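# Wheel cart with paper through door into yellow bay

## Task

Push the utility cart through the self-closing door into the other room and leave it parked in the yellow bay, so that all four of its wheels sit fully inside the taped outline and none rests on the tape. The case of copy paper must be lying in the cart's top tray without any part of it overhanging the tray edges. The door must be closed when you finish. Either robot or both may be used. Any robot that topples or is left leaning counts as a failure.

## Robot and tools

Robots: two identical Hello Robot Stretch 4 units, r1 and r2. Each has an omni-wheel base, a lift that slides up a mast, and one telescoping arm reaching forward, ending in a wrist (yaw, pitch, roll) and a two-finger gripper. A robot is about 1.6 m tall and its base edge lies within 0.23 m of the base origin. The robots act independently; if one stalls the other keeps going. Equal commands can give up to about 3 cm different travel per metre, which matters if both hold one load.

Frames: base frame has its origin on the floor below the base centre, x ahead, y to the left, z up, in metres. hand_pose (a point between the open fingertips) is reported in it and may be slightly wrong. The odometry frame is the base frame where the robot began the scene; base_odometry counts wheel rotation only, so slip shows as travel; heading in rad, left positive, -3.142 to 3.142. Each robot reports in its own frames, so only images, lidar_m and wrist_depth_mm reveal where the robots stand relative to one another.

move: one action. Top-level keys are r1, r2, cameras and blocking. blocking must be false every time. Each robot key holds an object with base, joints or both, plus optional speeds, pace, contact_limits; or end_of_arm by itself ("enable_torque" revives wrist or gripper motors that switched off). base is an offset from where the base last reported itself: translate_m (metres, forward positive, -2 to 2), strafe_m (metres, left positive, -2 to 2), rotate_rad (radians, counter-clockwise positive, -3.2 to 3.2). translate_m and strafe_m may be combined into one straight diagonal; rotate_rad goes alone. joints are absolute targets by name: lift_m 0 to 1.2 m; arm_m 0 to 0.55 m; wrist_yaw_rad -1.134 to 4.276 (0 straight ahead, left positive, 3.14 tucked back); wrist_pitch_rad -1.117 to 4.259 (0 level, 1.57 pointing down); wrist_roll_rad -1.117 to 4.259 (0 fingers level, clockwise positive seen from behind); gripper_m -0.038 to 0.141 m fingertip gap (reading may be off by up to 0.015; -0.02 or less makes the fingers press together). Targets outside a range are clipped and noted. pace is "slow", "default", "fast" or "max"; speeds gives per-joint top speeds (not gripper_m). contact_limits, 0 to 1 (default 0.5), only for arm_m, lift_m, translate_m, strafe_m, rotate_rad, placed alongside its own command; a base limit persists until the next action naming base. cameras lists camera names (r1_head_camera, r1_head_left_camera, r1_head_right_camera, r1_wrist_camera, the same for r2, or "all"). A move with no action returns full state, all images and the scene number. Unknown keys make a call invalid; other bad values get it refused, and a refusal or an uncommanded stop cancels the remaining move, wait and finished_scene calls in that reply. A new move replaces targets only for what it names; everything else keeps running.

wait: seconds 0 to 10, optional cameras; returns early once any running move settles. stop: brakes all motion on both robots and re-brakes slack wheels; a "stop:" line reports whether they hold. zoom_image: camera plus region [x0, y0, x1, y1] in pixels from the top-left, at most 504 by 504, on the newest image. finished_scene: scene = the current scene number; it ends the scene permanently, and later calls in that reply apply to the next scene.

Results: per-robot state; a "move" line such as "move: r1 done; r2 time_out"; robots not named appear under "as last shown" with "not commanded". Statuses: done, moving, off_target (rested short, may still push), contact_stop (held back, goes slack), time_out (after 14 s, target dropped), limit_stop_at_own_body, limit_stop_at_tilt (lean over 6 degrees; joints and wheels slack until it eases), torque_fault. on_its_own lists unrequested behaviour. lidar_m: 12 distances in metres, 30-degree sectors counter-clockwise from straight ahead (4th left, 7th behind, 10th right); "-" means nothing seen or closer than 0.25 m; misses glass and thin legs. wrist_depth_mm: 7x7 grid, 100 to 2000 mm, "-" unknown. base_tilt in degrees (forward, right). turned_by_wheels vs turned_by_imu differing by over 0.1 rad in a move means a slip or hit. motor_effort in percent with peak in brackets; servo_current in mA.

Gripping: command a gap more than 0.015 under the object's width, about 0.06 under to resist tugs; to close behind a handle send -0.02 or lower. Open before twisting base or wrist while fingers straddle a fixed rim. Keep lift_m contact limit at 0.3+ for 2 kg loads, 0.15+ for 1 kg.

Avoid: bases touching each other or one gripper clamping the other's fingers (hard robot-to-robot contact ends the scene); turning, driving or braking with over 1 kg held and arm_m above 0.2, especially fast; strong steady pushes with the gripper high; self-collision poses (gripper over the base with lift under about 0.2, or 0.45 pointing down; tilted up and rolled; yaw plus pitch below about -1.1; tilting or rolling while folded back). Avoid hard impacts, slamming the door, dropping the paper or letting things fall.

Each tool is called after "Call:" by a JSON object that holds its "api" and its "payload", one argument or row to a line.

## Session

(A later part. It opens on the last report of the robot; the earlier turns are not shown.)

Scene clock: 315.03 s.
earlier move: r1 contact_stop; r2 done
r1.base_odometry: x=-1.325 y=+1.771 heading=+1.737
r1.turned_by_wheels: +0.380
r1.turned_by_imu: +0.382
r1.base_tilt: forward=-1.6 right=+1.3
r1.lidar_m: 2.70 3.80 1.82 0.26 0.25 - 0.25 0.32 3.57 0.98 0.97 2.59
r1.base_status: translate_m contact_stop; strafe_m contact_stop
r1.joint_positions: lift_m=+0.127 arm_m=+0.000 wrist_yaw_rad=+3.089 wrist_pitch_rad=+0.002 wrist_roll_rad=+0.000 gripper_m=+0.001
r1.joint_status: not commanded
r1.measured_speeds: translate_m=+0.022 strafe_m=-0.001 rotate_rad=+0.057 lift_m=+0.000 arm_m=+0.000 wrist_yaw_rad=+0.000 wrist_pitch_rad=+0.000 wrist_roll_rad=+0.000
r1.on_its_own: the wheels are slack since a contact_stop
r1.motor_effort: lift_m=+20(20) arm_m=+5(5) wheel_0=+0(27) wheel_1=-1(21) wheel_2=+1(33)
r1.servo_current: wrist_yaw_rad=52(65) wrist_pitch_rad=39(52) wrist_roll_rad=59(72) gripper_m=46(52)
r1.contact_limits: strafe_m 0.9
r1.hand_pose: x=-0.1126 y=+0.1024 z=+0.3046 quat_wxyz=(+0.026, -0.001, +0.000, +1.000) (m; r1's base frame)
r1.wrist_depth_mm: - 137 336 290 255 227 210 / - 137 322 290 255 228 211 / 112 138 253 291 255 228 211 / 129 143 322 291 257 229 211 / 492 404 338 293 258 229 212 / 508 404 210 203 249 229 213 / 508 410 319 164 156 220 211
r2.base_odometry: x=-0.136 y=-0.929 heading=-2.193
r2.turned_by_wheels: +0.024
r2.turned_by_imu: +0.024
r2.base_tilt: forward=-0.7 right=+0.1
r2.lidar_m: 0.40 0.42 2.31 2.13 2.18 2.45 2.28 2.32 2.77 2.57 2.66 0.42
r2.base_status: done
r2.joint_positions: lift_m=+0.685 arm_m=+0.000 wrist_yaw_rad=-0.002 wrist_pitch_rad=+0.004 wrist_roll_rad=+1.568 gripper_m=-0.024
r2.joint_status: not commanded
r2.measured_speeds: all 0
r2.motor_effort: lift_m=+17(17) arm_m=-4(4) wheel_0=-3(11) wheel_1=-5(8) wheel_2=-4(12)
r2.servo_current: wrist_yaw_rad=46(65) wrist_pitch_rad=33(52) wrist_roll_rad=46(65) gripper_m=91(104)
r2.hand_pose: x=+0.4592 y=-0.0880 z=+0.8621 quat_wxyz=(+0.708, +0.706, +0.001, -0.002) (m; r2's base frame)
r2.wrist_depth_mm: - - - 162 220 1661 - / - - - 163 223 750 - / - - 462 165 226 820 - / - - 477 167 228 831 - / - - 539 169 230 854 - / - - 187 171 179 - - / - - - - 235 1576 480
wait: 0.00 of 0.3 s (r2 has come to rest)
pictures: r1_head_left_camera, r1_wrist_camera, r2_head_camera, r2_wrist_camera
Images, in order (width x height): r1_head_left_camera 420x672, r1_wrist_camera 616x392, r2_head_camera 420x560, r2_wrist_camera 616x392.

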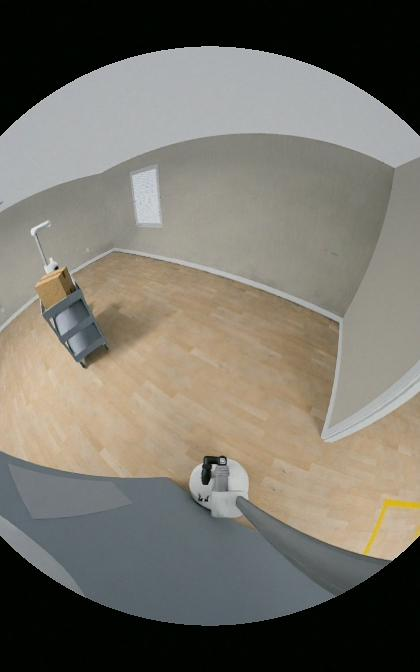

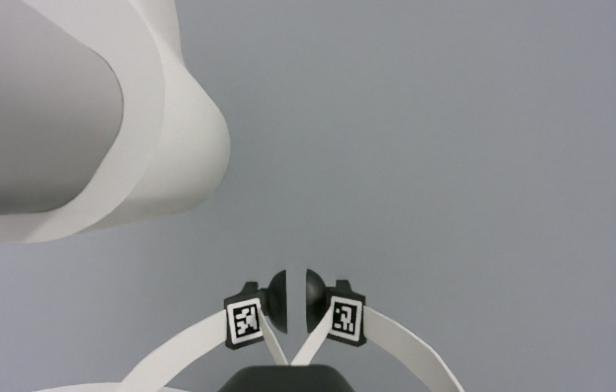

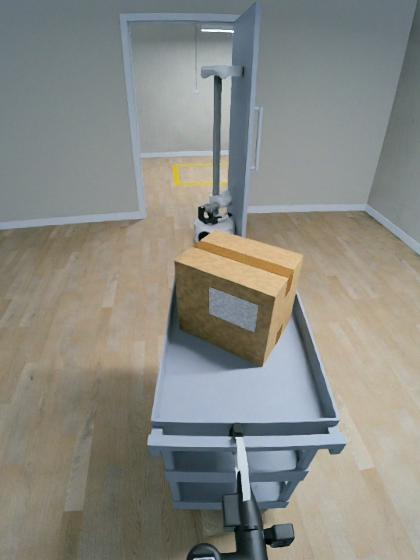

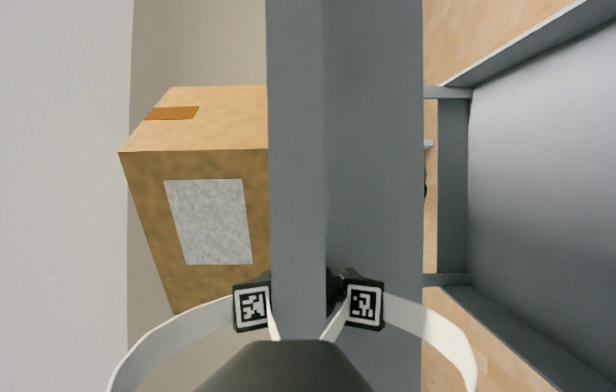

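Call:
{"api": "move", "payload": {
  "r1": {"base": {"translate_m": -0.074, "strafe_m": 0.107}, "pace": "slow", "contact_limits": {"strafe_m": 1.0}},
  "r2": {"base": {"strafe_m": -0.08}, "pace": "slow"},
  "blocking": false
}}

Call:
{"api": "wait", "payload": {
  "seconds": 1.2
}}

Call:
{"api": "wait", "payload": {
  "seconds": 0.6,
  "cameras": ["r2_head_camera","r1_head_left_camera","r1_wrist_camera"]
}}

Scene clock: 357.80 s.
earlier move: r1 contact_stop
move: r1 moving; r2 moving
r1.base_odometry: x=-1.339 y=+1.791 heading=+1.823
r1.turned_by_wheels: +0.086
r1.turned_by_imu: +0.087
r1.base_tilt: forward=-1.6 right=+1.3
r1.lidar_m: 2.77 1.78 1.78 0.25 0.25 - 0.25 0.36 3.63 0.96 1.08 2.55
r1.base_status: earlier translate_m contact_stop (by the wheels' count: +0.016 of -0.245); earlier strafe_m contact_stop (by the wheels' count: +0.048 of +0.070); translate_m moving; strafe_m moving
r1.joint_positions: lift_m=+0.127 arm_m=+0.000 wrist_yaw_rad=+3.089 wrist_pitch_rad=+0.002 wrist_roll_rad=+0.000 gripper_m=+0.001
r1.joint_status: not commanded
r1.measured_speeds: translate_m=-0.029 strafe_m=+0.040 rotate_rad=+0.003 lift_m=+0.000 arm_m=+0.000 wrist_yaw_rad=+0.000 wrist_pitch_rad=+0.000 wrist_roll_rad=+0.000
r1.motor_effort: lift_m=+20(20) arm_m=+5(5) wheel_0=-14(14) wheel_1=+5(8) wheel_2=+7(9)
r1.servo_current: wrist_yaw_rad=59(59) wrist_pitch_rad=39(46) wrist_roll_rad=52(59) gripper_m=46(59)
r1.contact_limits: strafe_m 1
r1.hand_pose: x=-0.1126 y=+0.1024 z=+0.3046 quat_wxyz=(+0.026, -0.001, +0.000, +1.000) (m; r1's base frame)
r1.wrist_depth_mm: - 137 342 291 249 216 196 / - 137 332 291 249 218 198 / 112 138 254 291 251 217 198 / 129 142 336 293 251 218 199 / 138 452 357 296 252 214 199 / 676 455 345 202 241 219 199 / - 459 332 164 155 211 199
r2.base_odometry: x=-0.148 y=-0.920 heading=-2.193
r2.turned_by_wheels: +0.000
r2.turned_by_imu: +0.001
r2.base_tilt: forward=-0.7 right=+0.0
r2.lidar_m: 0.38 0.41 2.33 2.15 2.21 2.42 2.26 2.33 2.73 2.57 2.60 0.42
r2.base_status: strafe_m moving
r2.joint_positions: lift_m=+0.685 arm_m=+0.000 wrist_yaw_rad=+0.002 wrist_pitch_rad=+0.004 wrist_roll_rad=+1.568 gripper_m=-0.024
r2.joint_status: not commanded
r2.measured_speeds: translate_m=+0.000 strafe_m=-0.055 rotate_rad=+0.000 lift_m=+0.000 arm_m=+0.000 wrist_yaw_rad=+0.020 wrist_pitch_rad=+0.000 wrist_roll_rad=+0.000
r2.motor_effort: lift_m=+17(17) arm_m=-4(4) wheel_0=+12(12) wheel_1=-8(9) wheel_2=+0(3)
r2.servo_current: wrist_yaw_rad=46(59) wrist_pitch_rad=46(46) wrist_roll_rad=39(59) gripper_m=91(98)
r2.hand_pose: x=+0.4595 y=-0.0870 z=+0.8621 quat_wxyz=(+0.708, +0.706, +0.002, -0.001) (m; r2's base frame)
r2.wrist_depth_mm: - - - 159 218 1661 - / - - 621 161 220 741 - / - 512 455 163 224 809 - / - - 480 165 226 831 - / - - 535 168 229 - - / - - 189 170 179 - - / - - - - 236 1576 480
pictures: none

Scene clock: 359.00 s.
earlier move: r1 moving; r2 moving
r1.base_odometry: x=-1.404 y=+1.716 heading=+1.824
r1.turned_by_wheels: +0.000
r1.turned_by_imu: +0.011
r1.base_tilt: forward=-1.5 right=+1.3
r1.lidar_m: 2.88 1.78 1.76 0.25 0.25 - 0.25 0.32 3.65 1.06 1.14 2.66
r1.base_status: translate_m moving; strafe_m moving
r1.joint_positions: lift_m=+0.127 arm_m=+0.000 wrist_yaw_rad=+3.089 wrist_pitch_rad=+0.002 wrist_roll_rad=+0.000 gripper_m=+0.001
r1.joint_status: not commanded
r1.measured_speeds: translate_m=-0.035 strafe_m=+0.050 rotate_rad=-0.002 lift_m=+0.000 arm_m=+0.000 wrist_yaw_rad=+0.000 wrist_pitch_rad=+0.000 wrist_roll_rad=+0.000
r1.motor_effort: lift_m=+20(20) arm_m=+5(5) wheel_0=-9(15) wheel_1=+9(11) wheel_2=+7(12)
r1.servo_current: wrist_yaw_rad=52(72) wrist_pitch_rad=46(46) wrist_roll_rad=26(65) gripper_m=46(59)
r1.contact_limits: strafe_m 1
r1.hand_pose: x=-0.1126 y=+0.1024 z=+0.3046 quat_wxyz=(+0.026, -0.001, +0.000, +1.000) (m; r1's base frame)
r1.wrist_depth_mm: - 137 332 290 256 229 211 / - 138 322 290 257 229 216 / 112 138 265 293 257 229 213 / 129 143 322 291 257 229 214 / 480 399 340 293 258 231 213 / 496 404 330 203 251 231 215 / 500 404 319 164 156 224 214
r2.base_odometry: x=-0.201 y=-0.882 heading=-2.193
r2.turned_by_wheels: +0.000
r2.turned_by_imu: +0.000
r2.base_tilt: forward=-0.7 right=+0.1
r2.lidar_m: 0.37 0.38 2.42 2.22 2.26 2.43 2.26 2.32 2.67 2.49 2.54 0.43
r2.base_status: strafe_m moving
r2.joint_positions: lift_m=+0.685 arm_m=+0.000 wrist_yaw_rad=+0.003 wrist_pitch_rad=+0.004 wrist_roll_rad=+1.568 gripper_m=-0.024
r2.joint_status: not commanded
r2.measured_speeds: all 0
r2.motor_effort: lift_m=+17(17) arm_m=-4(4) wheel_0=+6(15) wheel_1=-3(9) wheel_2=-1(3)
r2.servo_current: wrist_yaw_rad=46(59) wrist_pitch_rad=46(52) wrist_roll_rad=46(65) gripper_m=98(98)
r2.hand_pose: x=+0.4595 y=-0.0867 z=+0.8621 quat_wxyz=(+0.708, +0.706, +0.002, +0.000) (m; r2's base frame)
r2.wrist_depth_mm: - - - 175 235 1618 1138 / - - - 173 236 1661 - / - - 549 173 233 831 - / - 480 466 172 232 831 - / - - 508 171 232 831 - / - - 187 170 180 - - / - - - - 230 1576 -
wait: 1.20 s; no rest
pictures: none

Scene clock: 359.23 s.
earlier move: r1 moving; r2 done
r1.base_odometry: x=-1.412 y=+1.707 heading=+1.824
r1.turned_by_wheels: +0.000
r1.turned_by_imu: +0.000
r1.base_tilt: forward=-1.6 right=+1.3
r1.lidar_m: 2.89 1.77 1.75 0.25 0.25 - 0.25 0.30 3.65 1.08 1.15 2.67
r1.base_status: translate_m moving; strafe_m moving
r1.joint_positions: lift_m=+0.127 arm_m=+0.000 wrist_yaw_rad=+3.089 wrist_pitch_rad=+0.002 wrist_roll_rad=+0.000 gripper_m=+0.001
r1.joint_status: not commanded
r1.measured_speeds: translate_m=-0.022 strafe_m=+0.031 rotate_rad=-0.002 lift_m=+0.000 arm_m=+0.000 wrist_yaw_rad=+0.000 wrist_pitch_rad=+0.000 wrist_roll_rad=+0.000
r1.motor_effort: lift_m=+20(20) arm_m=+5(5) wheel_0=-8(15) wheel_1=+5(11) wheel_2=+7(12)
r1.servo_current: wrist_yaw_rad=52(72) wrist_pitch_rad=46(46) wrist_roll_rad=46(65) gripper_m=52(59)
r1.contact_limits: strafe_m 1
r1.hand_pose: x=-0.1126 y=+0.1024 z=+0.3046 quat_wxyz=(+0.026, -0.001, +0.000, +1.000) (m; r1's base frame)
r1.wrist_depth_mm: - 137 330 290 257 230 213 / - 137 317 290 257 230 217 / 112 138 264 291 257 231 215 / 129 142 319 290 259 232 215 / 466 394 334 290 259 232 216 / 488 397 329 202 252 233 215 / 480 397 319 164 156 225 216
r2.base_odometry: x=-0.201 y=-0.882 heading=-2.193
r2.turned_by_wheels: +0.000
r2.turned_by_imu: +0.000
r2.base_tilt: forward=-0.7 right=+0.1
r2.lidar_m: 0.39 0.40 2.41 2.22 2.28 2.45 2.27 2.32 2.64 2.49 2.56 0.42
r2.base_status: done
r2.joint_positions: lift_m=+0.685 arm_m=+0.000 wrist_yaw_rad=+0.003 wrist_pitch_rad=+0.004 wrist_roll_rad=+1.568 gripper_m=-0.024
r2.joint_status: not commanded
r2.measured_speeds: all 0
r2.motor_effort: lift_m=+17(17) arm_m=-4(4) wheel_0=+5(15) wheel_1=-3(9) wheel_2=+0(3)
r2.servo_current: wrist_yaw_rad=52(59) wrist_pitch_rad=39(52) wrist_roll_rad=52(65) gripper_m=91(98)
r2.hand_pose: x=+0.4595 y=-0.0867 z=+0.8621 quat_wxyz=(+0.708, +0.706, +0.002, +0.000) (m; r2's base frame)
r2.wrist_depth_mm: - - - 175 236 1618 1160 / - - - 174 235 1708 - / - - 544 172 234 820 - / - 480 466 172 232 842 - / - - 508 171 232 831 - / - - 187 170 180 - - / - - - - 230 1618 -
wait: 0.23 of 0.6 s (r2 has come to rest)
pictures: r1_head_left_camera, r1_wrist_camera, r2_head_camera
Images, in order (width x height): r1_head_left_camera 420x672, r1_wrist_camera 616x392, r2_head_camera 420x560.

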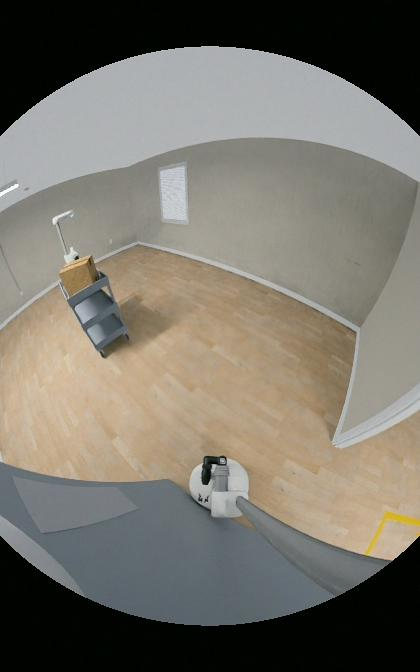

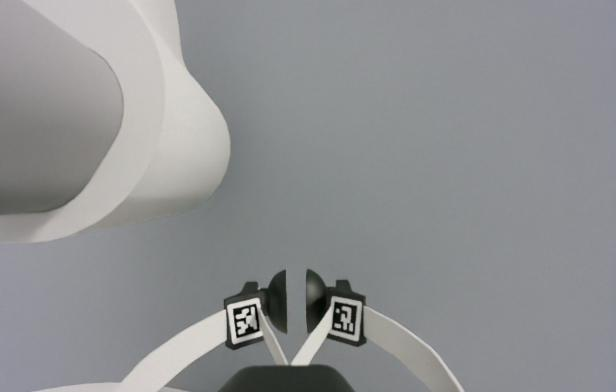

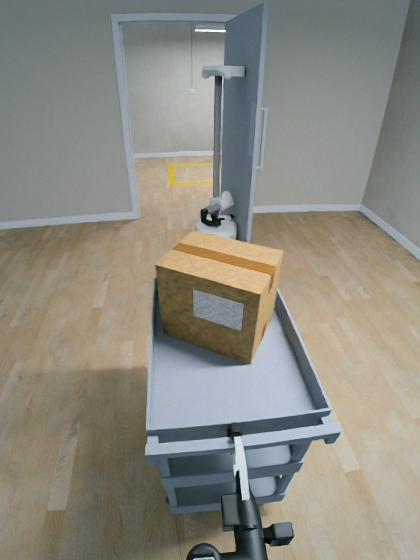

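Call:
{"api": "move", "payload": {
  "r2": {"base": {"strafe_m": -0.07}, "pace": "default"},
  "blocking": false
}}

Call:
{"api": "wait", "payload": {
  "seconds": 1.0
}}

Call:
{"api": "move", "payload": {
  "r2": {"base": {"rotate_rad": 0.2}, "pace": "slow"},
  "blocking": false
}}

Call:
{"api": "wait", "payload": {
  "seconds": 1.2
}}

Call:
{"api": "move", "payload": {
  "r2": {"base": {"strafe_m": -0.073}, "pace": "default"},
  "blocking": false
}}

Call:
{"api": "wait", "payload": {
  "seconds": 1.0,
  "cameras": ["r2_head_camera","r2_wrist_camera"]
}}

Scene clock: 403.10 s.
earlier move: r1 done
move: r2 moving
r1.base_odometry: x=-1.416 y=+1.702 heading=+1.823
r1.turned_by_wheels: +0.000
r1.turned_by_imu: +0.000
r1.base_tilt: forward=-1.6 right=+1.3
r1.lidar_m: 2.88 1.76 1.75 0.28 0.25 - 0.25 0.30 3.65 1.07 1.15 2.67
r1.base_status: done
r1.joint_positions: lift_m=+0.127 arm_m=+0.000 wrist_yaw_rad=+3.089 wrist_pitch_rad=+0.002 wrist_roll_rad=+0.000 gripper_m=+0.001
r1.joint_status: not commanded
r1.measured_speeds: all 0
r1.motor_effort: lift_m=+20(20) arm_m=+5(5) wheel_0=-7(7) wheel_1=+4(4) wheel_2=+5(5)
r1.servo_current: wrist_yaw_rad=52(59) wrist_pitch_rad=46(46) wrist_roll_rad=52(52) gripper_m=46(52)
r1.contact_limits: strafe_m 1
r1.hand_pose: x=-0.1126 y=+0.1024 z=+0.3046 quat_wxyz=(+0.026, -0.001, +0.000, +1.000) (m; r1's base frame)
r1.wrist_depth_mm: - 137 332 290 257 233 215 / - 138 319 290 259 232 216 / 112 138 265 290 259 233 216 / 129 143 322 294 259 234 216 / 459 389 334 293 260 234 217 / 480 394 329 203 249 234 217 / 480 397 319 164 156 227 219
r2.base_odometry: x=-0.230 y=-0.861 heading=-2.193
r2.turned_by_wheels: +0.000
r2.turned_by_imu: +0.001
r2.base_tilt: forward=-0.7 right=+0.1
r2.lidar_m: 0.37 0.36 2.46 2.25 2.34 2.42 2.27 2.30 2.62 2.46 2.52 0.43
r2.base_status: strafe_m moving
r2.joint_positions: lift_m=+0.685 arm_m=+0.000 wrist_yaw_rad=+0.003 wrist_pitch_rad=+0.004 wrist_roll_rad=+1.568 gripper_m=-0.024
r2.joint_status: not commanded
r2.measured_speeds: translate_m=+0.000 strafe_m=-0.140 rotate_rad=-0.003 lift_m=+0.000 arm_m=+0.000 wrist_yaw_rad=+0.000 wrist_pitch_rad=+0.000 wrist_roll_rad=+0.001
r2.motor_effort: lift_m=+17(17) arm_m=-4(4) wheel_0=+11(15) wheel_1=-10(11) wheel_2=+1(1)
r2.servo_current: wrist_yaw_rad=59(59) wrist_pitch_rad=39(46) wrist_roll_rad=39(59) gripper_m=91(98)
r2.hand_pose: x=+0.4595 y=-0.0867 z=+0.8621 quat_wxyz=(+0.708, +0.706, +0.002, +0.000) (m; r2's base frame)
r2.wrist_depth_mm: - - - 180 243 1618 1160 / - - - 179 240 1661 - / - - 597 177 237 809 - / - 484 469 175 235 831 - / - - 496 173 233 820 - / - - 187 170 179 - - / - - 591 - 228 - -
pictures: none

Scene clock: 403.87 s.
earlier move: r2 done
r1.base_odometry: x=-1.416 y=+1.702 heading=+1.823
r1.turned_by_wheels: +0.000
r1.turned_by_imu: +0.000
r1.base_tilt: forward=-1.6 right=+1.3
r1.lidar_m: 2.92 1.75 1.73 0.25 0.25 - 0.25 0.29 3.64 1.08 1.18 2.67
r1.base_status: done
r1.joint_positions: lift_m=+0.127 arm_m=+0.000 wrist_yaw_rad=+3.089 wrist_pitch_rad=+0.002 wrist_roll_rad=+0.000 gripper_m=+0.001
r1.joint_status: not commanded
r1.measured_speeds: all 0
r1.motor_effort: lift_m=+20(20) arm_m=+5(5) wheel_0=-7(8) wheel_1=+4(4) wheel_2=+5(5)
r1.servo_current: wrist_yaw_rad=59(65) wrist_pitch_rad=39(52) wrist_roll_rad=52(59) gripper_m=46(52)
r1.contact_limits: strafe_m 1
r1.hand_pose: x=-0.1126 y=+0.1024 z=+0.3046 quat_wxyz=(+0.026, -0.001, +0.000, +1.000) (m; r1's base frame)
r1.wrist_depth_mm: - 137 330 290 257 231 215 / - 137 317 290 258 232 216 / 112 138 265 291 258 232 216 / 129 143 322 291 260 233 216 / 462 392 336 291 259 235 217 / 477 394 327 202 248 235 217 / 480 397 317 164 156 229 218
r2.base_odometry: x=-0.258 y=-0.841 heading=-2.193
r2.turned_by_wheels: +0.000
r2.turned_by_imu: +0.000
r2.base_tilt: forward=-0.7 right=+0.0
r2.lidar_m: 0.36 0.38 2.47 2.27 2.34 2.42 2.26 2.30 2.58 2.40 2.49 0.46
r2.base_status: done
r2.joint_positions: lift_m=+0.685 arm_m=+0.000 wrist_yaw_rad=+0.001 wrist_pitch_rad=+0.004 wrist_roll_rad=+1.568 gripper_m=-0.024
r2.joint_status: not commanded
r2.measured_speeds: all 0
r2.motor_effort: lift_m=+17(17) arm_m=-4(4) wheel_0=+4(15) wheel_1=-2(11) wheel_2=+0(1)
r2.servo_current: wrist_yaw_rad=39(59) wrist_pitch_rad=39(46) wrist_roll_rad=46(59) gripper_m=85(98)
r2.hand_pose: x=+0.4594 y=-0.0872 z=+0.8621 quat_wxyz=(+0.708, +0.706, +0.002, -0.001) (m; r2's base frame)
r2.wrist_depth_mm: - - - 195 259 1661 1160 / - - - 248 252 1708 517 / - - - 185 246 820 - / - - 469 180 240 854 - / - - 488 176 233 831 - / - - 186 171 179 - - / - - 559 - 224 - -
wait: 0.77 of 1 s (r2 has come to rest)
pictures: none

Scene clock: 404.37 s.
move: r2 moving
r1: as last shown
r1.base_tilt: forward=-1.5 right=+1.3
r1.lidar_m: 2.89 1.75 1.74 0.26 0.25 - 0.25 0.28 3.65 1.08 1.15 2.66
r1.servo_current: wrist_yaw_rad=46(65) wrist_pitch_rad=39(46) wrist_roll_rad=46(52) gripper_m=52(52)
r1.contact_limits: strafe_m 1
r1.wrist_depth_mm: - 137 329 290 257 231 215 / - 137 319 290 258 232 216 / 112 138 264 293 260 233 217 / 129 142 320 293 260 235 217 / 455 392 334 293 259 235 218 / 473 394 327 203 249 235 216 / 480 394 315 164 156 228 218
r2.base_odometry: x=-0.258 y=-0.841 heading=-2.071
r2.turned_by_wheels: +0.122
r2.turned_by_imu: +0.118
r2.base_tilt: forward=-0.7 right=+0.1
r2.lidar_m: 0.38 0.44 2.39 2.25 2.41 2.35 2.27 2.38 2.50 2.43 2.58 0.42
r2.base_status: rotate_rad moving
r2.joint_positions: lift_m=+0.685 arm_m=+0.000 wrist_yaw_rad=-0.005 wrist_pitch_rad=+0.004 wrist_roll_rad=+1.568 gripper_m=-0.024
r2.joint_status: not commanded
r2.measured_speeds: translate_m=+0.000 strafe_m=-0.001 rotate_rad=+0.423 lift_m=+0.000 arm_m=+0.000 wrist_yaw_rad=+0.000 wrist_pitch_rad=+0.000 wrist_roll_rad=+0.000
r2.motor_effort: lift_m=+17(17) arm_m=-4(4) wheel_0=-8(11) wheel_1=-4(8) wheel_2=-11(15)
r2.servo_current: wrist_yaw_rad=52(59) wrist_pitch_rad=46(46) wrist_roll_rad=52(59) gripper_m=98(98)
r2.hand_pose: x=+0.4589 y=-0.0889 z=+0.8621 quat_wxyz=(+0.708, +0.706, +0.000, -0.003) (m; r2's base frame)
r2.wrist_depth_mm: - - - 170 229 1618 1160 / - - - 170 229 809 - / - - 500 170 230 831 - / - 492 473 170 230 831 - / - - 521 170 231 831 - / - - 187 170 180 - - / - - - - 231 1618 -
pictures: none

Scene clock: 405.03 s.
earlier move: r2 done
r1.base_odometry: x=-1.416 y=+1.702 heading=+1.823
r1.turned_by_wheels: +0.000
r1.turned_by_imu: +0.000
r1.base_tilt: forward=-1.5 right=+1.3
r1.lidar_m: 2.90 1.75 1.74 0.27 0.25 - 0.25 0.29 3.61 1.08 1.13 2.67
r1.base_status: not commanded
r1.joint_positions: lift_m=+0.127 arm_m=+0.000 wrist_yaw_rad=+3.089 wrist_pitch_rad=+0.002 wrist_roll_rad=+0.000 gripper_m=+0.001
r1.joint_status: not commanded
r1.measured_speeds: all 0
r1.motor_effort: lift_m=+20(20) arm_m=+4(5) wheel_0=-7(8) wheel_1=+4(4) wheel_2=+5(5)
r1.servo_current: wrist_yaw_rad=52(72) wrist_pitch_rad=39(46) wrist_roll_rad=46(59) gripper_m=52(52)
r1.contact_limits: strafe_m 1
r1.hand_pose: x=-0.1126 y=+0.1024 z=+0.3046 quat_wxyz=(+0.026, -0.001, +0.000, +1.000) (m; r1's base frame)
r1.wrist_depth_mm: - 137 330 289 257 232 216 / - 138 319 290 258 233 216 / 112 138 264 291 258 233 216 / 129 143 320 291 259 234 217 / 459 389 334 294 260 234 218 / 477 392 329 202 249 234 218 / 480 394 317 164 155 227 218
r2.base_odometry: x=-0.258 y=-0.841 heading=-1.994
r2.turned_by_wheels: +0.077
r2.turned_by_imu: +0.075
r2.base_tilt: forward=-0.7 right=+0.1
r2.lidar_m: 0.42 0.45 2.35 2.29 2.52 2.29 2.25 2.48 2.48 2.43 2.63 0.43
r2.base_status: done
r2.joint_positions: lift_m=+0.685 arm_m=+0.000 wrist_yaw_rad=-0.001 wrist_pitch_rad=+0.004 wrist_roll_rad=+1.568 gripper_m=-0.024
r2.joint_status: not commanded
r2.measured_speeds: all 0
r2.motor_effort: lift_m=+17(17) arm_m=-4(4) wheel_0=-4(11) wheel_1=-4(8) wheel_2=-8(15)
r2.servo_current: wrist_yaw_rad=46(65) wrist_pitch_rad=39(46) wrist_roll_rad=46(59) gripper_m=91(98)
r2.hand_pose: x=+0.4592 y=-0.0878 z=+0.8621 quat_wxyz=(+0.708, +0.706, +0.001, -0.002) (m; r2's base frame)
r2.wrist_depth_mm: - - - 150 206 715 - / - - 517 153 211 - - / - 455 449 156 216 809 - / - - 496 160 223 831 - / - - 564 166 228 - - / - - 187 170 180 1618 - / - - - - 239 1708 466
wait: 0.67 of 1.2 s (r2 has come to rest)
pictures: none

Scene clock: 405.53 s.
move: r2 moving
r1: as last shown
r1.lidar_m: 2.91 1.74 1.74 0.28 0.25 - 0.25 0.30 3.65 1.07 1.16 2.67
r1.motor_effort: lift_m=+20(20) arm_m=+5(5) wheel_0=-7(8) wheel_1=+4(4) wheel_2=+5(5)
r1.servo_current: wrist_yaw_rad=46(59) wrist_pitch_rad=39(46) wrist_roll_rad=33(59) gripper_m=46(52)
r1.contact_limits: strafe_m 1
r1.wrist_depth_mm: - 138 330 289 258 232 215 / - 138 319 290 260 232 217 / 112 138 264 291 259 233 216 / 129 143 322 291 259 233 217 / 459 392 334 294 262 234 217 / 477 392 329 203 248 235 216 / 484 394 317 164 156 228 218
r2.base_odometry: x=-0.291 y=-0.826 heading=-1.994
r2.turned_by_wheels: +0.000
r2.turned_by_imu: +0.000
r2.base_tilt: forward=-0.7 right=+0.0
r2.lidar_m: 0.40 0.42 2.37 2.34 2.51 2.31 2.27 2.48 2.43 2.39 2.60 0.42
r2.base_status: strafe_m moving
r2.joint_positions: lift_m=+0.685 arm_m=+0.000 wrist_yaw_rad=+0.002 wrist_pitch_rad=+0.004 wrist_roll_rad=+1.568 gripper_m=-0.024
r2.joint_status: not commanded
r2.measured_speeds: translate_m=+0.001 strafe_m=-0.141 rotate_rad=-0.006 lift_m=+0.000 arm_m=+0.000 wrist_yaw_rad=+0.010 wrist_pitch_rad=+0.000 wrist_roll_rad=+0.000
r2.motor_effort: lift_m=+17(17) arm_m=-4(4) wheel_0=+14(14) wheel_1=-11(11) wheel_2=-1(7)
r2.servo_current: wrist_yaw_rad=46(59) wrist_pitch_rad=39(46) wrist_roll_rad=46(59) gripper_m=91(91)
r2.hand_pose: x=+0.4595 y=-0.0868 z=+0.8621 quat_wxyz=(+0.708, +0.706, +0.002, -0.001) (m; r2's base frame)
r2.wrist_depth_mm: - - - 150 207 1430 - / - - 530 154 212 - - / - 455 445 157 217 798 - / - - 492 161 224 820 - / - - 564 166 229 - - / - - 188 170 180 1756 - / - - - - 238 1708 473
pictures: none

Scene clock: 406.33 s.
earlier move: r2 done
r1.base_odometry: x=-1.416 y=+1.702 heading=+1.823
r1.turned_by_wheels: +0.000
r1.turned_by_imu: +0.000
r1.base_tilt: forward=-1.6 right=+1.3
r1.lidar_m: 2.91 1.73 1.72 0.27 0.25 - 0.25 0.26 3.62 1.07 1.13 2.66
r1.base_status: not commanded
r1.joint_positions: lift_m=+0.127 arm_m=+0.000 wrist_yaw_rad=+3.089 wrist_pitch_rad=+0.002 wrist_roll_rad=+0.000 gripper_m=+0.001
r1.joint_status: not commanded
r1.measured_speeds: all 0
r1.motor_effort: lift_m=+20(20) arm_m=+5(5) wheel_0=-8(8) wheel_1=+4(4) wheel_2=+5(5)
r1.servo_current: wrist_yaw_rad=59(72) wrist_pitch_rad=39(46) wrist_roll_rad=39(65) gripper_m=46(59)
r1.contact_limits: strafe_m 1
r1.hand_pose: x=-0.1126 y=+0.1024 z=+0.3046 quat_wxyz=(+0.026, -0.001, +0.000, +1.000) (m; r1's base frame)
r1.wrist_depth_mm: - 137 330 290 258 232 215 / - 138 319 290 258 232 216 / 112 138 263 291 260 233 216 / 129 143 320 290 259 234 217 / 459 392 336 293 260 234 217 / 473 394 327 203 249 234 217 / 484 397 315 164 155 228 218
r2.base_odometry: x=-0.324 y=-0.811 heading=-1.994
r2.turned_by_wheels: +0.000
r2.turned_by_imu: +0.000
r2.base_tilt: forward=-0.6 right=+0.0
r2.lidar_m: 0.40 0.44 2.44 2.35 2.60 2.32 2.25 2.48 2.42 2.34 2.57 0.44
r2.base_status: done
r2.joint_positions: lift_m=+0.685 arm_m=+0.000 wrist_yaw_rad=+0.002 wrist_pitch_rad=+0.004 wrist_roll_rad=+1.568 gripper_m=-0.024
r2.joint_status: not commanded
r2.measured_speeds: all 0
r2.motor_effort: lift_m=+17(17) arm_m=-4(4) wheel_0=+4(14) wheel_1=-1(11) wheel_2=+0(7)
r2.servo_current: wrist_yaw_rad=52(59) wrist_pitch_rad=46(52) wrist_roll_rad=52(59) gripper_m=85(91)
r2.hand_pose: x=+0.4595 y=-0.0867 z=+0.8621 quat_wxyz=(+0.708, +0.706, +0.002, -0.001) (m; r2's base frame)
r2.wrist_depth_mm: - - - 159 218 1661 - / - - 609 161 220 741 - / - 508 452 163 224 820 - / - - 480 166 225 831 - / - - 539 168 229 842 - / - - 187 171 179 - - / - - - - 236 1576 473
wait: 0.80 of 1 s (r2 has come to rest)
pictures: r2_head_camera, r2_wrist_camera
Images, in order (width x height): r2_head_camera 420x560, r2_wrist_camera 616x392.

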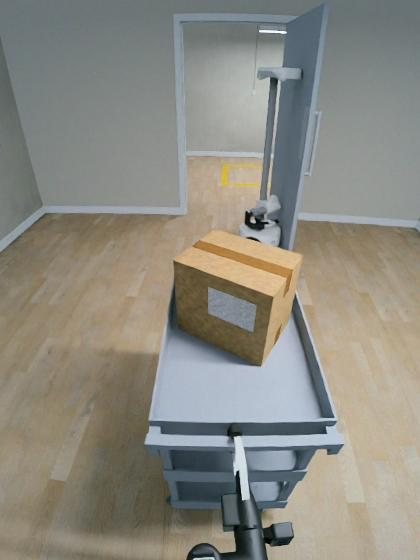

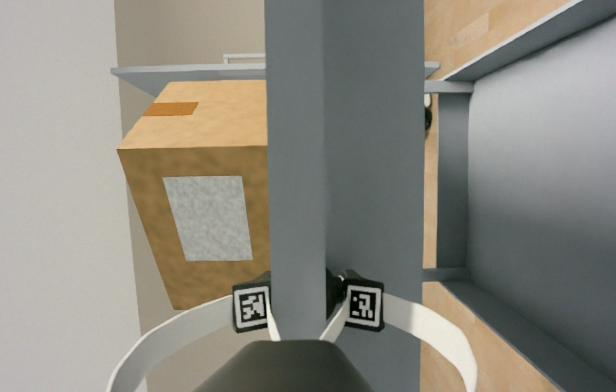

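Call:
{"api": "move", "payload": {
  "r2": {"base": {"translate_m": 0.8, "strafe_m": -0.04}, "pace": "default"},
  "blocking": false
}}

Call:
{"api": "wait", "payload": {
  "seconds": 1.5,
  "cameras": ["r2_head_camera"]
}}

Call:
{"api": "wait", "payload": {
  "seconds": 2.5,
  "cameras": ["r2_head_camera","r2_wrist_camera","r1_head_left_camera"]
}}

Scene clock: 428.37 s.
move: r2 moving
r1: as last shown
r1.base_tilt: forward=-1.5 right=+1.3
r1.lidar_m: 2.88 1.71 1.69 0.26 0.25 - 0.25 0.29 3.65 1.08 1.17 2.68
r1.servo_current: wrist_yaw_rad=46(52) wrist_pitch_rad=46(46) wrist_roll_rad=39(52) gripper_m=52(52)
r1.contact_limits: strafe_m 1
r1.wrist_depth_mm: - 137 330 290 257 232 216 / - 138 317 289 258 233 216 / 112 138 265 293 260 232 217 / 129 143 322 293 259 233 217 / 459 389 334 293 260 235 217 / 477 394 327 202 248 233 218 / 480 394 317 164 155 228 218
r2.base_odometry: x=-0.338 y=-0.839 heading=-1.994
r2.turned_by_wheels: +0.000
r2.turned_by_imu: +0.000
r2.base_tilt: forward=-0.8 right=+0.1
r2.lidar_m: 0.40 0.44 2.43 2.36 2.60 2.34 2.30 2.49 2.41 2.34 2.58 0.42
r2.base_status: translate_m moving; strafe_m moving
r2.joint_positions: lift_m=+0.685 arm_m=+0.000 wrist_yaw_rad=-0.001 wrist_pitch_rad=+0.004 wrist_roll_rad=+1.568 gripper_m=-0.024
r2.joint_status: not commanded
r2.measured_speeds: translate_m=+0.121 strafe_m=-0.006 rotate_rad=-0.001 lift_m=+0.000 arm_m=+0.000 wrist_yaw_rad=-0.002 wrist_pitch_rad=+0.000 wrist_roll_rad=+0.000
r2.motor_effort: lift_m=+17(17) arm_m=-2(4) wheel_0=+7(11) wheel_1=+8(9) wheel_2=-16(17)
r2.servo_current: wrist_yaw_rad=46(59) wrist_pitch_rad=39(46) wrist_roll_rad=39(59) gripper_m=78(98)
r2.hand_pose: x=+0.4592 y=-0.0878 z=+0.8621 quat_wxyz=(+0.708, +0.706, +0.001, -0.002) (m; r2's base frame)
r2.wrist_depth_mm: - - - 161 219 1618 - / - - - 163 221 741 - / - - 462 164 224 831 - / - - 477 166 226 831 - / - - 535 168 229 - - / - - 187 169 178 - - / - - - - 234 1576 484
pictures: none

Scene clock: 429.87 s.
earlier move: r2 moving
r1.base_odometry: x=-1.416 y=+1.702 heading=+1.823
r1.turned_by_wheels: +0.000
r1.turned_by_imu: +0.000
r1.base_tilt: forward=-1.6 right=+1.3
r1.lidar_m: 2.93 1.33 1.32 0.26 0.25 - 0.25 0.29 3.66 1.08 1.13 2.68
r1.base_status: not commanded
r1.joint_positions: lift_m=+0.127 arm_m=+0.000 wrist_yaw_rad=+3.089 wrist_pitch_rad=+0.002 wrist_roll_rad=+0.000 gripper_m=+0.001
r1.joint_status: not commanded
r1.measured_speeds: all 0
r1.motor_effort: lift_m=+20(20) arm_m=+4(5) wheel_0=-7(8) wheel_1=+4(4) wheel_2=+5(5)
r1.servo_current: wrist_yaw_rad=52(59) wrist_pitch_rad=33(52) wrist_roll_rad=46(65) gripper_m=52(52)
r1.contact_limits: strafe_m 1
r1.hand_pose: x=-0.1126 y=+0.1024 z=+0.3046 quat_wxyz=(+0.026, -0.001, +0.000, +1.000) (m; r1's base frame)
r1.wrist_depth_mm: - 137 329 290 258 231 215 / - 138 319 289 258 232 216 / 112 138 264 291 259 233 216 / 129 143 320 291 258 233 216 / 462 389 334 291 259 233 217 / 480 394 327 203 249 235 217 / 484 397 317 163 156 227 216
r2.base_odometry: x=-0.516 y=-1.186 heading=-1.994
r2.turned_by_wheels: +0.000
r2.turned_by_imu: -0.001
r2.base_tilt: forward=-0.6 right=+0.0
r2.lidar_m: 0.41 3.05 2.41 2.35 2.54 2.73 2.69 2.91 2.43 2.38 2.59 0.40
r2.base_status: translate_m moving; strafe_m moving
r2.joint_positions: lift_m=+0.685 arm_m=+0.000 wrist_yaw_rad=-0.003 wrist_pitch_rad=+0.004 wrist_roll_rad=+1.568 gripper_m=-0.024
r2.joint_status: not commanded
r2.measured_speeds: translate_m=+0.301 strafe_m=-0.013 rotate_rad=-0.001 lift_m=+0.000 arm_m=+0.000 wrist_yaw_rad=+0.000 wrist_pitch_rad=+0.000 wrist_roll_rad=+0.000
r2.motor_effort: lift_m=+17(17) arm_m=+4(4) wheel_0=+2(14) wheel_1=+5(9) wheel_2=-12(19)
r2.servo_current: wrist_yaw_rad=46(65) wrist_pitch_rad=46(52) wrist_roll_rad=52(59) gripper_m=78(98)
r2.hand_pose: x=+0.4590 y=-0.0883 z=+0.8621 quat_wxyz=(+0.708, +0.706, +0.000, -0.002) (m; r2's base frame)
r2.wrist_depth_mm: - - - 140 195 - - / - 484 462 145 203 - - / - 452 442 150 211 - - / - - 512 156 219 831 - / - - 609 163 227 - - / - - 187 170 180 1537 - / - - - - - 1708 462
wait: 1.50 s; no rest
pictures: r2_head_camera
Images, in order (width x height): r2_head_camera 420x560.

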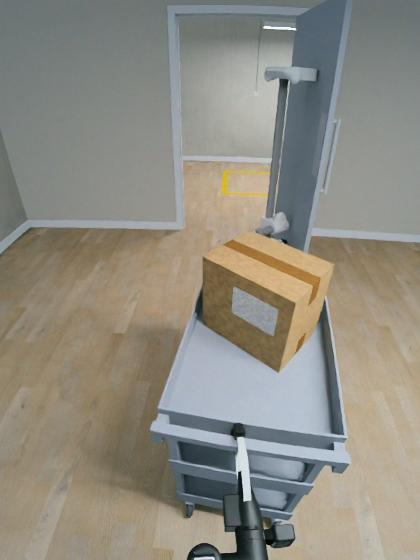

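Scene clock: 432.03 s.
earlier move: r2 done
r1.base_odometry: x=-1.416 y=+1.702 heading=+1.823
r1.turned_by_wheels: +0.000
r1.turned_by_imu: +0.000
r1.base_tilt: forward=-1.5 right=+1.3
r1.lidar_m: 2.91 0.94 0.98 0.27 0.25 - 0.25 0.28 3.64 1.08 1.17 2.67
r1.base_status: not commanded
r1.joint_positions: lift_m=+0.127 arm_m=+0.000 wrist_yaw_rad=+3.089 wrist_pitch_rad=+0.002 wrist_roll_rad=+0.000 gripper_m=+0.001
r1.joint_status: not commanded
r1.measured_speeds: all 0
r1.motor_effort: lift_m=+20(20) arm_m=+5(5) wheel_0=-7(8) wheel_1=+4(4) wheel_2=+5(5)
r1.servo_current: wrist_yaw_rad=39(65) wrist_pitch_rad=39(52) wrist_roll_rad=46(72) gripper_m=46(52)
r1.contact_limits: strafe_m 1
r1.hand_pose: x=-0.1126 y=+0.1024 z=+0.3046 quat_wxyz=(+0.026, -0.001, +0.000, +1.000) (m; r1's base frame)
r1.wrist_depth_mm: - 137 330 290 258 231 215 / - 137 319 291 258 233 217 / 112 138 264 293 258 232 216 / 129 143 320 293 259 235 216 / 466 392 332 293 260 235 218 / 480 392 329 202 250 235 218 / 477 399 319 163 155 228 218
r2.base_odometry: x=-0.689 y=-1.524 heading=-1.994
r2.turned_by_wheels: +0.000
r2.turned_by_imu: +0.000
r2.base_tilt: forward=-0.7 right=+0.1
r2.lidar_m: 0.42 2.99 2.37 2.32 2.51 3.11 3.07 3.11 2.44 2.42 0.41 0.39
r2.base_status: done
r2.joint_positions: lift_m=+0.685 arm_m=+0.000 wrist_yaw_rad=-0.003 wrist_pitch_rad=+0.004 wrist_roll_rad=+1.568 gripper_m=-0.024
r2.joint_status: not commanded
r2.measured_speeds: all 0
r2.motor_effort: lift_m=+17(17) arm_m=+4(4) wheel_0=+2(14) wheel_1=+4(9) wheel_2=-5(19)
r2.servo_current: wrist_yaw_rad=52(65) wrist_pitch_rad=46(52) wrist_roll_rad=46(65) gripper_m=78(98)
r2.hand_pose: x=+0.4590 y=-0.0883 z=+0.8621 quat_wxyz=(+0.708, +0.706, +0.000, -0.002) (m; r2's base frame)
r2.wrist_depth_mm: - 418 418 115 171 - - / - 402 402 122 180 - - / - 517 480 131 193 - - / - - 585 139 208 - - / - - - 153 223 1708 - / - - 187 166 179 1537 480 / - - - - - 1708 1205
wait: 2.17 of 2.5 s (r2 has come to rest)
pictures: r1_head_left_camera, r2_head_camera, r2_wrist_camera
Images, in order (width x height): r1_head_left_camera 420x672, r2_head_camera 420x560, r2_wrist_camera 616x392.

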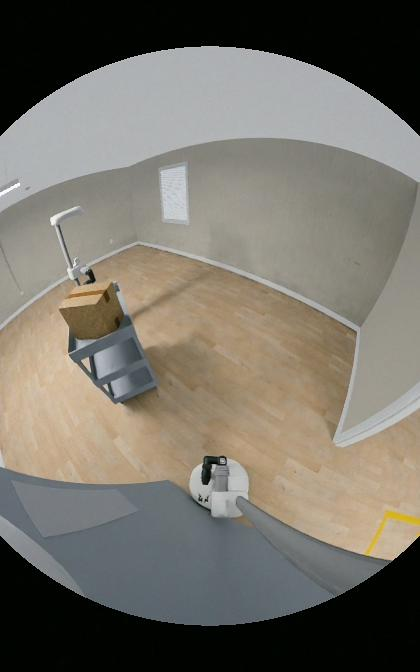

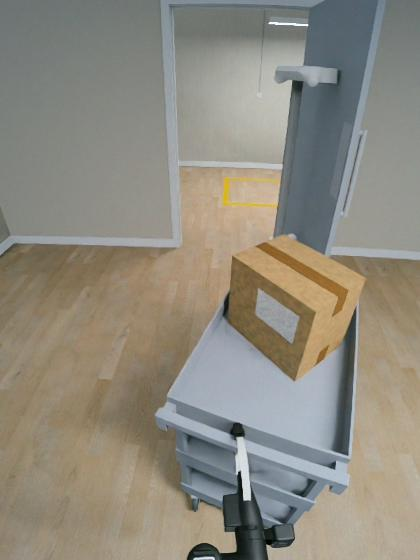

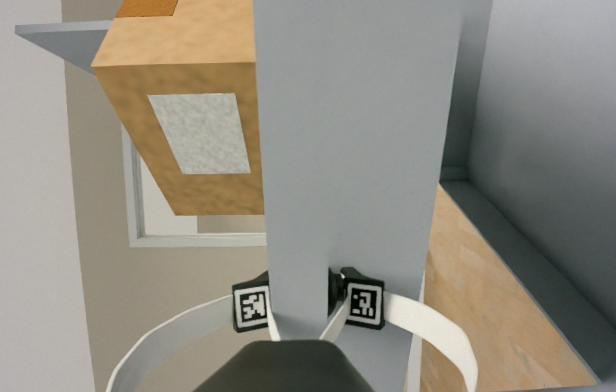

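Call:
{"api": "move", "payload": {
  "r2": {"base": {"translate_m": -0.3, "strafe_m": 0.22}, "pace": "default"},
  "blocking": false
}}

Call:
{"api": "wait", "payload": {
  "seconds": 2.2
}}

Call:
{"api": "move", "payload": {
  "r2": {"base": {"rotate_rad": -0.066}, "pace": "slow"},
  "blocking": false
}}

Call:
{"api": "wait", "payload": {
  "seconds": 1.0,
  "cameras": ["r2_head_camera"]
}}

Call:
{"api": "move", "payload": {
  "r2": {"base": {"translate_m": -0.9}, "pace": "default"},
  "blocking": false
}}

Call:
{"api": "wait", "payload": {
  "seconds": 4.5,
  "cameras": ["r2_head_camera", "r2_wrist_camera"]
}}

Scene clock: 523.13 s.
move: r2 moving
r1: as last shown
r1.base_tilt: forward=-1.6 right=+1.3
r1.lidar_m: 2.89 0.98 1.03 0.26 0.25 - 0.25 0.30 3.67 1.07 1.16 2.67
r1.motor_effort: lift_m=+20(20) arm_m=+5(5) wheel_0=-7(7) wheel_1=+4(4) wheel_2=+5(5)
r1.servo_current: wrist_yaw_rad=26(59) wrist_pitch_rad=46(46) wrist_roll_rad=46(65) gripper_m=52(52)
r1.contact_limits: strafe_m 1
r1.wrist_depth_mm: - 137 330 290 258 232 215 / - 137 319 290 259 232 216 / 112 138 265 290 260 232 216 / 129 143 320 291 260 234 217 / 462 389 334 294 262 234 218 / 477 394 329 202 249 236 217 / 480 397 317 163 156 228 217
r2.base_odometry: x=-0.660 y=-1.507 heading=-1.994
r2.turned_by_wheels: +0.000
r2.turned_by_imu: +0.000
r2.base_tilt: forward=-0.6 right=+0.1
r2.lidar_m: 0.43 2.99 2.37 2.31 2.49 3.10 3.06 3.13 2.46 2.42 0.42 0.37
r2.base_status: translate_m moving; strafe_m moving
r2.joint_positions: lift_m=+0.685 arm_m=+0.000 wrist_yaw_rad=-0.003 wrist_pitch_rad=+0.004 wrist_roll_rad=+1.568 gripper_m=-0.024
r2.joint_status: not commanded
r2.measured_speeds: translate_m=-0.109 strafe_m=+0.078 rotate_rad=+0.004 lift_m=+0.000 arm_m=+0.000 wrist_yaw_rad=+0.000 wrist_pitch_rad=+0.000 wrist_roll_rad=+0.000
r2.motor_effort: lift_m=+17(17) arm_m=-1(4) wheel_0=-15(17) wheel_1=+6(6) wheel_2=+11(12)
r2.servo_current: wrist_yaw_rad=52(52) wrist_pitch_rad=46(46) wrist_roll_rad=52(59) gripper_m=78(85)
r2.hand_pose: x=+0.4590 y=-0.0883 z=+0.8621 quat_wxyz=(+0.708, +0.706, +0.000, -0.002) (m; r2's base frame)
r2.wrist_depth_mm: - 413 413 115 171 - - / - 404 404 122 181 - - / - - 484 131 193 - - / - - 597 140 208 - - / - - - 153 224 1708 - / - - 187 167 180 1576 480 / - - - - - 1708 1182
pictures: none

Scene clock: 525.27 s.
earlier move: r2 done
r1.base_odometry: x=-1.416 y=+1.702 heading=+1.823
r1.turned_by_wheels: +0.000
r1.turned_by_imu: +0.000
r1.base_tilt: forward=-1.6 right=+1.3
r1.lidar_m: 2.92 1.28 1.37 0.27 0.25 - 0.25 0.30 3.65 1.08 1.15 2.65
r1.base_status: not commanded
r1.joint_positions: lift_m=+0.127 arm_m=+0.000 wrist_yaw_rad=+3.089 wrist_pitch_rad=+0.002 wrist_roll_rad=+0.000 gripper_m=+0.001
r1.joint_status: not commanded
r1.measured_speeds: all 0
r1.motor_effort: lift_m=+20(20) arm_m=+5(5) wheel_0=-7(8) wheel_1=+4(4) wheel_2=+5(5)
r1.servo_current: wrist_yaw_rad=59(78) wrist_pitch_rad=39(52) wrist_roll_rad=65(65) gripper_m=52(52)
r1.contact_limits: strafe_m 1
r1.hand_pose: x=-0.1126 y=+0.1024 z=+0.3046 quat_wxyz=(+0.026, -0.001, +0.000, +1.000) (m; r1's base frame)
r1.wrist_depth_mm: - 137 330 291 258 232 214 / - 137 317 291 258 231 216 / 112 138 264 291 258 233 216 / 129 143 320 291 259 235 216 / 462 392 334 293 260 233 217 / 473 394 329 203 249 235 218 / 484 392 317 164 155 228 219
r2.base_odometry: x=-0.365 y=-1.341 heading=-1.993
r2.turned_by_wheels: +0.001
r2.turned_by_imu: +0.000
r2.base_tilt: forward=-0.6 right=+0.1
r2.lidar_m: 0.43 2.76 2.20 2.16 2.33 2.82 2.75 3.00 2.62 2.58 0.39 0.34
r2.base_status: done
r2.joint_positions: lift_m=+0.685 arm_m=+0.000 wrist_yaw_rad=+0.000 wrist_pitch_rad=+0.004 wrist_roll_rad=+1.568 gripper_m=-0.024
r2.joint_status: not commanded
r2.measured_speeds: all 0
r2.motor_effort: lift_m=+17(17) arm_m=-4(4) wheel_0=+1(18) wheel_1=+5(6) wheel_2=+4(15)
r2.servo_current: wrist_yaw_rad=46(59) wrist_pitch_rad=39(52) wrist_roll_rad=46(65) gripper_m=85(85)
r2.hand_pose: x=+0.4593 y=-0.0874 z=+0.8621 quat_wxyz=(+0.708, +0.706, +0.001, -0.001) (m; r2's base frame)
r2.wrist_depth_mm: - 368 364 - 156 - - / - 413 415 106 167 - - / - - 512 114 185 - - / - - - 129 199 - - / - - - 141 216 1708 508 / - - 188 158 179 1537 466 / - - - - 330 340 1160
wait: 2.13 of 2.2 s (r2 has come to rest)
pictures: none

Scene clock: 525.77 s.
move: r2 moving
r1: as last shown
r1.lidar_m: 2.87 1.29 1.35 0.26 0.25 - 0.25 0.27 3.64 1.06 1.14 2.68
r1.servo_current: wrist_yaw_rad=52(78) wrist_pitch_rad=39(46) wrist_roll_rad=52(65) gripper_m=52(52)
r1.contact_limits: strafe_m 1
r1.wrist_depth_mm: - 137 330 289 258 231 215 / - 137 319 291 258 233 216 / 112 138 265 291 258 233 216 / 129 143 320 291 260 233 217 / 459 389 334 290 262 234 218 / 473 392 327 202 250 236 218 / 484 394 317 163 156 228 217
r2.base_odometry: x=-0.366 y=-1.341 heading=-2.058
r2.turned_by_wheels: -0.065
r2.turned_by_imu: -0.063
r2.base_tilt: forward=-0.6 right=+0.1
r2.lidar_m: 0.42 2.92 2.21 2.13 2.25 2.82 2.77 2.90 2.67 2.60 2.74 0.39
r2.base_status: rotate_rad moving
r2.joint_positions: lift_m=+0.685 arm_m=+0.000 wrist_yaw_rad=+0.004 wrist_pitch_rad=+0.004 wrist_roll_rad=+1.568 gripper_m=-0.024
r2.joint_status: not commanded
r2.measured_speeds: translate_m=+0.000 strafe_m=-0.001 rotate_rad=-0.027 lift_m=+0.000 arm_m=+0.000 wrist_yaw_rad=-0.039 wrist_pitch_rad=+0.000 wrist_roll_rad=+0.000
r2.motor_effort: lift_m=+17(17) arm_m=-3(4) wheel_0=+4(14) wheel_1=+5(10) wheel_2=+7(10)
r2.servo_current: wrist_yaw_rad=52(59) wrist_pitch_rad=46(46) wrist_roll_rad=52(59) gripper_m=85(85)
r2.hand_pose: x=+0.4596 y=-0.0863 z=+0.8621 quat_wxyz=(+0.708, +0.706, +0.003, +0.000) (m; r2's base frame)
r2.wrist_depth_mm: - 410 413 113 168 - - / - 399 402 121 179 - - / - - 480 129 193 - - / - - 597 138 207 - - / - - - 150 222 1708 - / - - 187 166 179 1576 480 / - - - - - 1708 1160
pictures: none

Scene clock: 526.13 s.
earlier move: r2 done
r1.base_odometry: x=-1.416 y=+1.702 heading=+1.823
r1.turned_by_wheels: +0.000
r1.turned_by_imu: +0.000
r1.base_tilt: forward=-1.5 right=+1.3
r1.lidar_m: 2.89 1.30 1.35 0.26 0.25 - 0.25 0.30 3.65 1.06 1.14 2.66
r1.base_status: not commanded
r1.joint_positions: lift_m=+0.127 arm_m=+0.000 wrist_yaw_rad=+3.089 wrist_pitch_rad=+0.002 wrist_roll_rad=+0.000 gripper_m=+0.001
r1.joint_status: not commanded
r1.measured_speeds: all 0
r1.motor_effort: lift_m=+20(20) arm_m=+5(5) wheel_0=-7(8) wheel_1=+4(4) wheel_2=+5(5)
r1.servo_current: wrist_yaw_rad=33(78) wrist_pitch_rad=39(46) wrist_roll_rad=46(65) gripper_m=52(59)
r1.contact_limits: strafe_m 1
r1.hand_pose: x=-0.1126 y=+0.1024 z=+0.3046 quat_wxyz=(+0.026, -0.001, +0.000, +1.000) (m; r1's base frame)
r1.wrist_depth_mm: - 137 330 289 258 231 215 / - 138 319 293 258 233 217 / 112 138 264 291 259 233 216 / 129 143 320 291 259 235 216 / 462 392 332 293 260 234 217 / 477 389 327 202 248 235 218 / 480 397 317 164 156 228 218
r2.base_odometry: x=-0.366 y=-1.341 heading=-2.058
r2.turned_by_wheels: +0.000
r2.turned_by_imu: +0.000
r2.base_tilt: forward=-0.7 right=+0.1
r2.lidar_m: 0.40 2.92 2.20 2.13 2.25 2.83 2.76 2.91 2.68 2.60 2.76 0.39
r2.base_status: done
r2.joint_positions: lift_m=+0.685 arm_m=+0.000 wrist_yaw_rad=+0.002 wrist_pitch_rad=+0.004 wrist_roll_rad=+1.568 gripper_m=-0.024
r2.joint_status: not commanded
r2.measured_speeds: all 0
r2.motor_effort: lift_m=+17(17) arm_m=-4(4) wheel_0=+4(14) wheel_1=+4(10) wheel_2=+7(10)
r2.servo_current: wrist_yaw_rad=52(59) wrist_pitch_rad=46(46) wrist_roll_rad=52(65) gripper_m=78(85)
r2.hand_pose: x=+0.4595 y=-0.0868 z=+0.8621 quat_wxyz=(+0.708, +0.706, +0.002, -0.001) (m; r2's base frame)
r2.wrist_depth_mm: - 418 418 113 169 - - / - 402 402 121 180 - - / - 512 480 130 191 - - / - - 591 139 206 - - / - - - 152 223 1708 - / - - 187 166 179 1576 480 / - - - - - 1708 1182
wait: 0.37 of 1 s (r2 has come to rest)
pictures: r2_head_camera
Images, in order (width x height): r2_head_camera 420x560.

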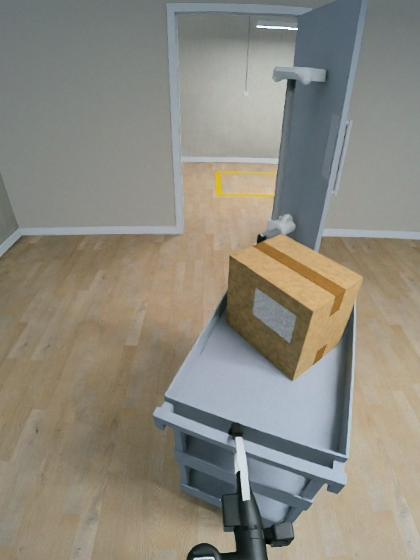

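Scene clock: 526.63 s.
move: r2 moving
r1: as last shown
r1.lidar_m: 2.92 1.33 1.35 0.27 0.25 - 0.25 0.27 3.63 1.06 1.17 2.67
r1.motor_effort: lift_m=+20(20) arm_m=+5(5) wheel_0=-7(7) wheel_1=+4(4) wheel_2=+5(5)
r1.servo_current: wrist_yaw_rad=46(59) wrist_pitch_rad=39(46) wrist_roll_rad=46(59) gripper_m=52(52)
r1.contact_limits: strafe_m 1
r1.wrist_depth_mm: - 137 329 289 257 231 216 / - 137 319 291 258 233 216 / 112 138 263 293 259 233 217 / 129 143 320 293 260 235 217 / 462 392 334 293 260 234 217 / 480 392 329 202 249 234 219 / 480 397 319 164 156 229 219
r2.base_odometry: x=-0.351 y=-1.313 heading=-2.058
r2.turned_by_wheels: -0.001
r2.turned_by_imu: -0.001
r2.base_tilt: forward=-0.6 right=+0.1
r2.lidar_m: 0.41 2.94 2.21 2.16 2.24 2.81 2.71 2.87 2.68 2.58 0.40 0.39
r2.base_status: translate_m moving
r2.joint_positions: lift_m=+0.685 arm_m=+0.000 wrist_yaw_rad=+0.001 wrist_pitch_rad=+0.004 wrist_roll_rad=+1.568 gripper_m=-0.024
r2.joint_status: not commanded
r2.measured_speeds: translate_m=-0.124 strafe_m=+0.000 rotate_rad=-0.004 lift_m=+0.000 arm_m=+0.000 wrist_yaw_rad=-0.021 wrist_pitch_rad=+0.000 wrist_roll_rad=+0.000
r2.motor_effort: lift_m=+17(17) arm_m=-3(4) wheel_0=-11(11) wheel_1=-8(9) wheel_2=+15(15)
r2.servo_current: wrist_yaw_rad=46(52) wrist_pitch_rad=52(52) wrist_roll_rad=39(59) gripper_m=85(85)
r2.hand_pose: x=+0.4593 y=-0.0873 z=+0.8621 quat_wxyz=(+0.708, +0.706, +0.002, -0.001) (m; r2's base frame)
r2.wrist_depth_mm: - 439 436 121 176 - - / - 399 399 125 185 - - / - 504 469 135 196 - - / - - 574 145 211 - - / - - - 154 224 1808 - / - - 187 167 180 1618 480 / - - - - - 1661 1160
pictures: none

Scene clock: 530.63 s.
earlier move: r2 done
r1.base_odometry: x=-1.416 y=+1.702 heading=+1.823
r1.turned_by_wheels: +0.000
r1.turned_by_imu: +0.000
r1.base_tilt: forward=-1.6 right=+1.3
r1.lidar_m: 2.92 2.15 2.40 0.28 0.25 - 0.25 0.31 3.64 1.07 1.14 2.68
r1.base_status: not commanded
r1.joint_positions: lift_m=+0.127 arm_m=+0.000 wrist_yaw_rad=+3.089 wrist_pitch_rad=+0.002 wrist_roll_rad=+0.000 gripper_m=+0.001
r1.joint_status: not commanded
r1.measured_speeds: all 0
r1.motor_effort: lift_m=+20(20) arm_m=+5(5) wheel_0=-7(8) wheel_1=+4(4) wheel_2=+5(5)
r1.servo_current: wrist_yaw_rad=52(72) wrist_pitch_rad=39(52) wrist_roll_rad=59(72) gripper_m=39(59)
r1.contact_limits: strafe_m 1
r1.hand_pose: x=-0.1126 y=+0.1024 z=+0.3046 quat_wxyz=(+0.026, -0.001, +0.000, +1.000) (m; r1's base frame)
r1.wrist_depth_mm: - 137 327 290 257 232 216 / - 137 317 290 257 233 216 / 112 138 265 293 259 233 216 / 129 142 320 291 259 234 217 / 459 392 334 293 260 236 218 / 480 397 329 203 250 235 217 / 480 394 317 164 155 228 218
r2.base_odometry: x=+0.056 y=-0.546 heading=-2.058
r2.turned_by_wheels: +0.000
r2.turned_by_imu: -0.001
r2.base_tilt: forward=-0.7 right=+0.1
r2.lidar_m: 0.33 0.36 2.26 2.16 2.33 1.94 1.85 1.95 2.62 2.54 2.69 0.45
r2.base_status: done
r2.joint_positions: lift_m=+0.685 arm_m=+0.000 wrist_yaw_rad=-0.001 wrist_pitch_rad=+0.004 wrist_roll_rad=+1.569 gripper_m=-0.024
r2.joint_status: not commanded
r2.measured_speeds: all 0
r2.motor_effort: lift_m=+17(17) arm_m=-4(4) wheel_0=-2(15) wheel_1=-4(11) wheel_2=+3(15)
r2.servo_current: wrist_yaw_rad=39(59) wrist_pitch_rad=39(52) wrist_roll_rad=46(59) gripper_m=78(91)
r2.hand_pose: x=+0.4592 y=-0.0877 z=+0.8621 quat_wxyz=(+0.708, +0.706, +0.001, -0.002) (m; r2's base frame)
r2.wrist_depth_mm: - - - 224 304 320 320 / - - - 272 279 1661 1138 / - - - 201 265 1808 - / - - 654 190 250 809 - / - 477 469 180 238 831 - / - - 187 172 180 - - / - - 504 - 219 - -
wait: 4.00 of 4.5 s (r2 has come to rest)
pictures: r2_head_camera, r2_wrist_camera
Images, in order (width x height): r2_head_camera 420x560, r2_wrist_camera 616x392.

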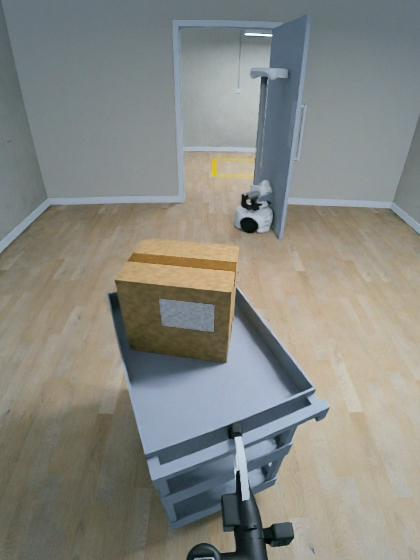

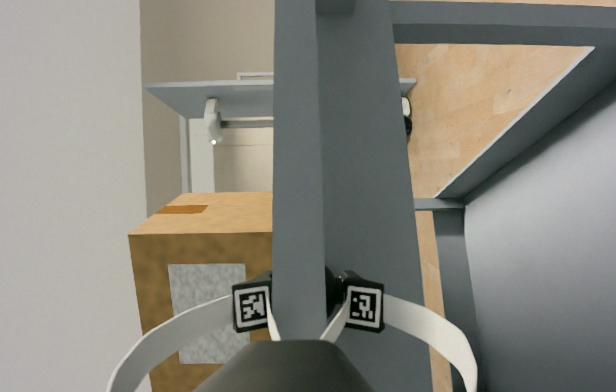

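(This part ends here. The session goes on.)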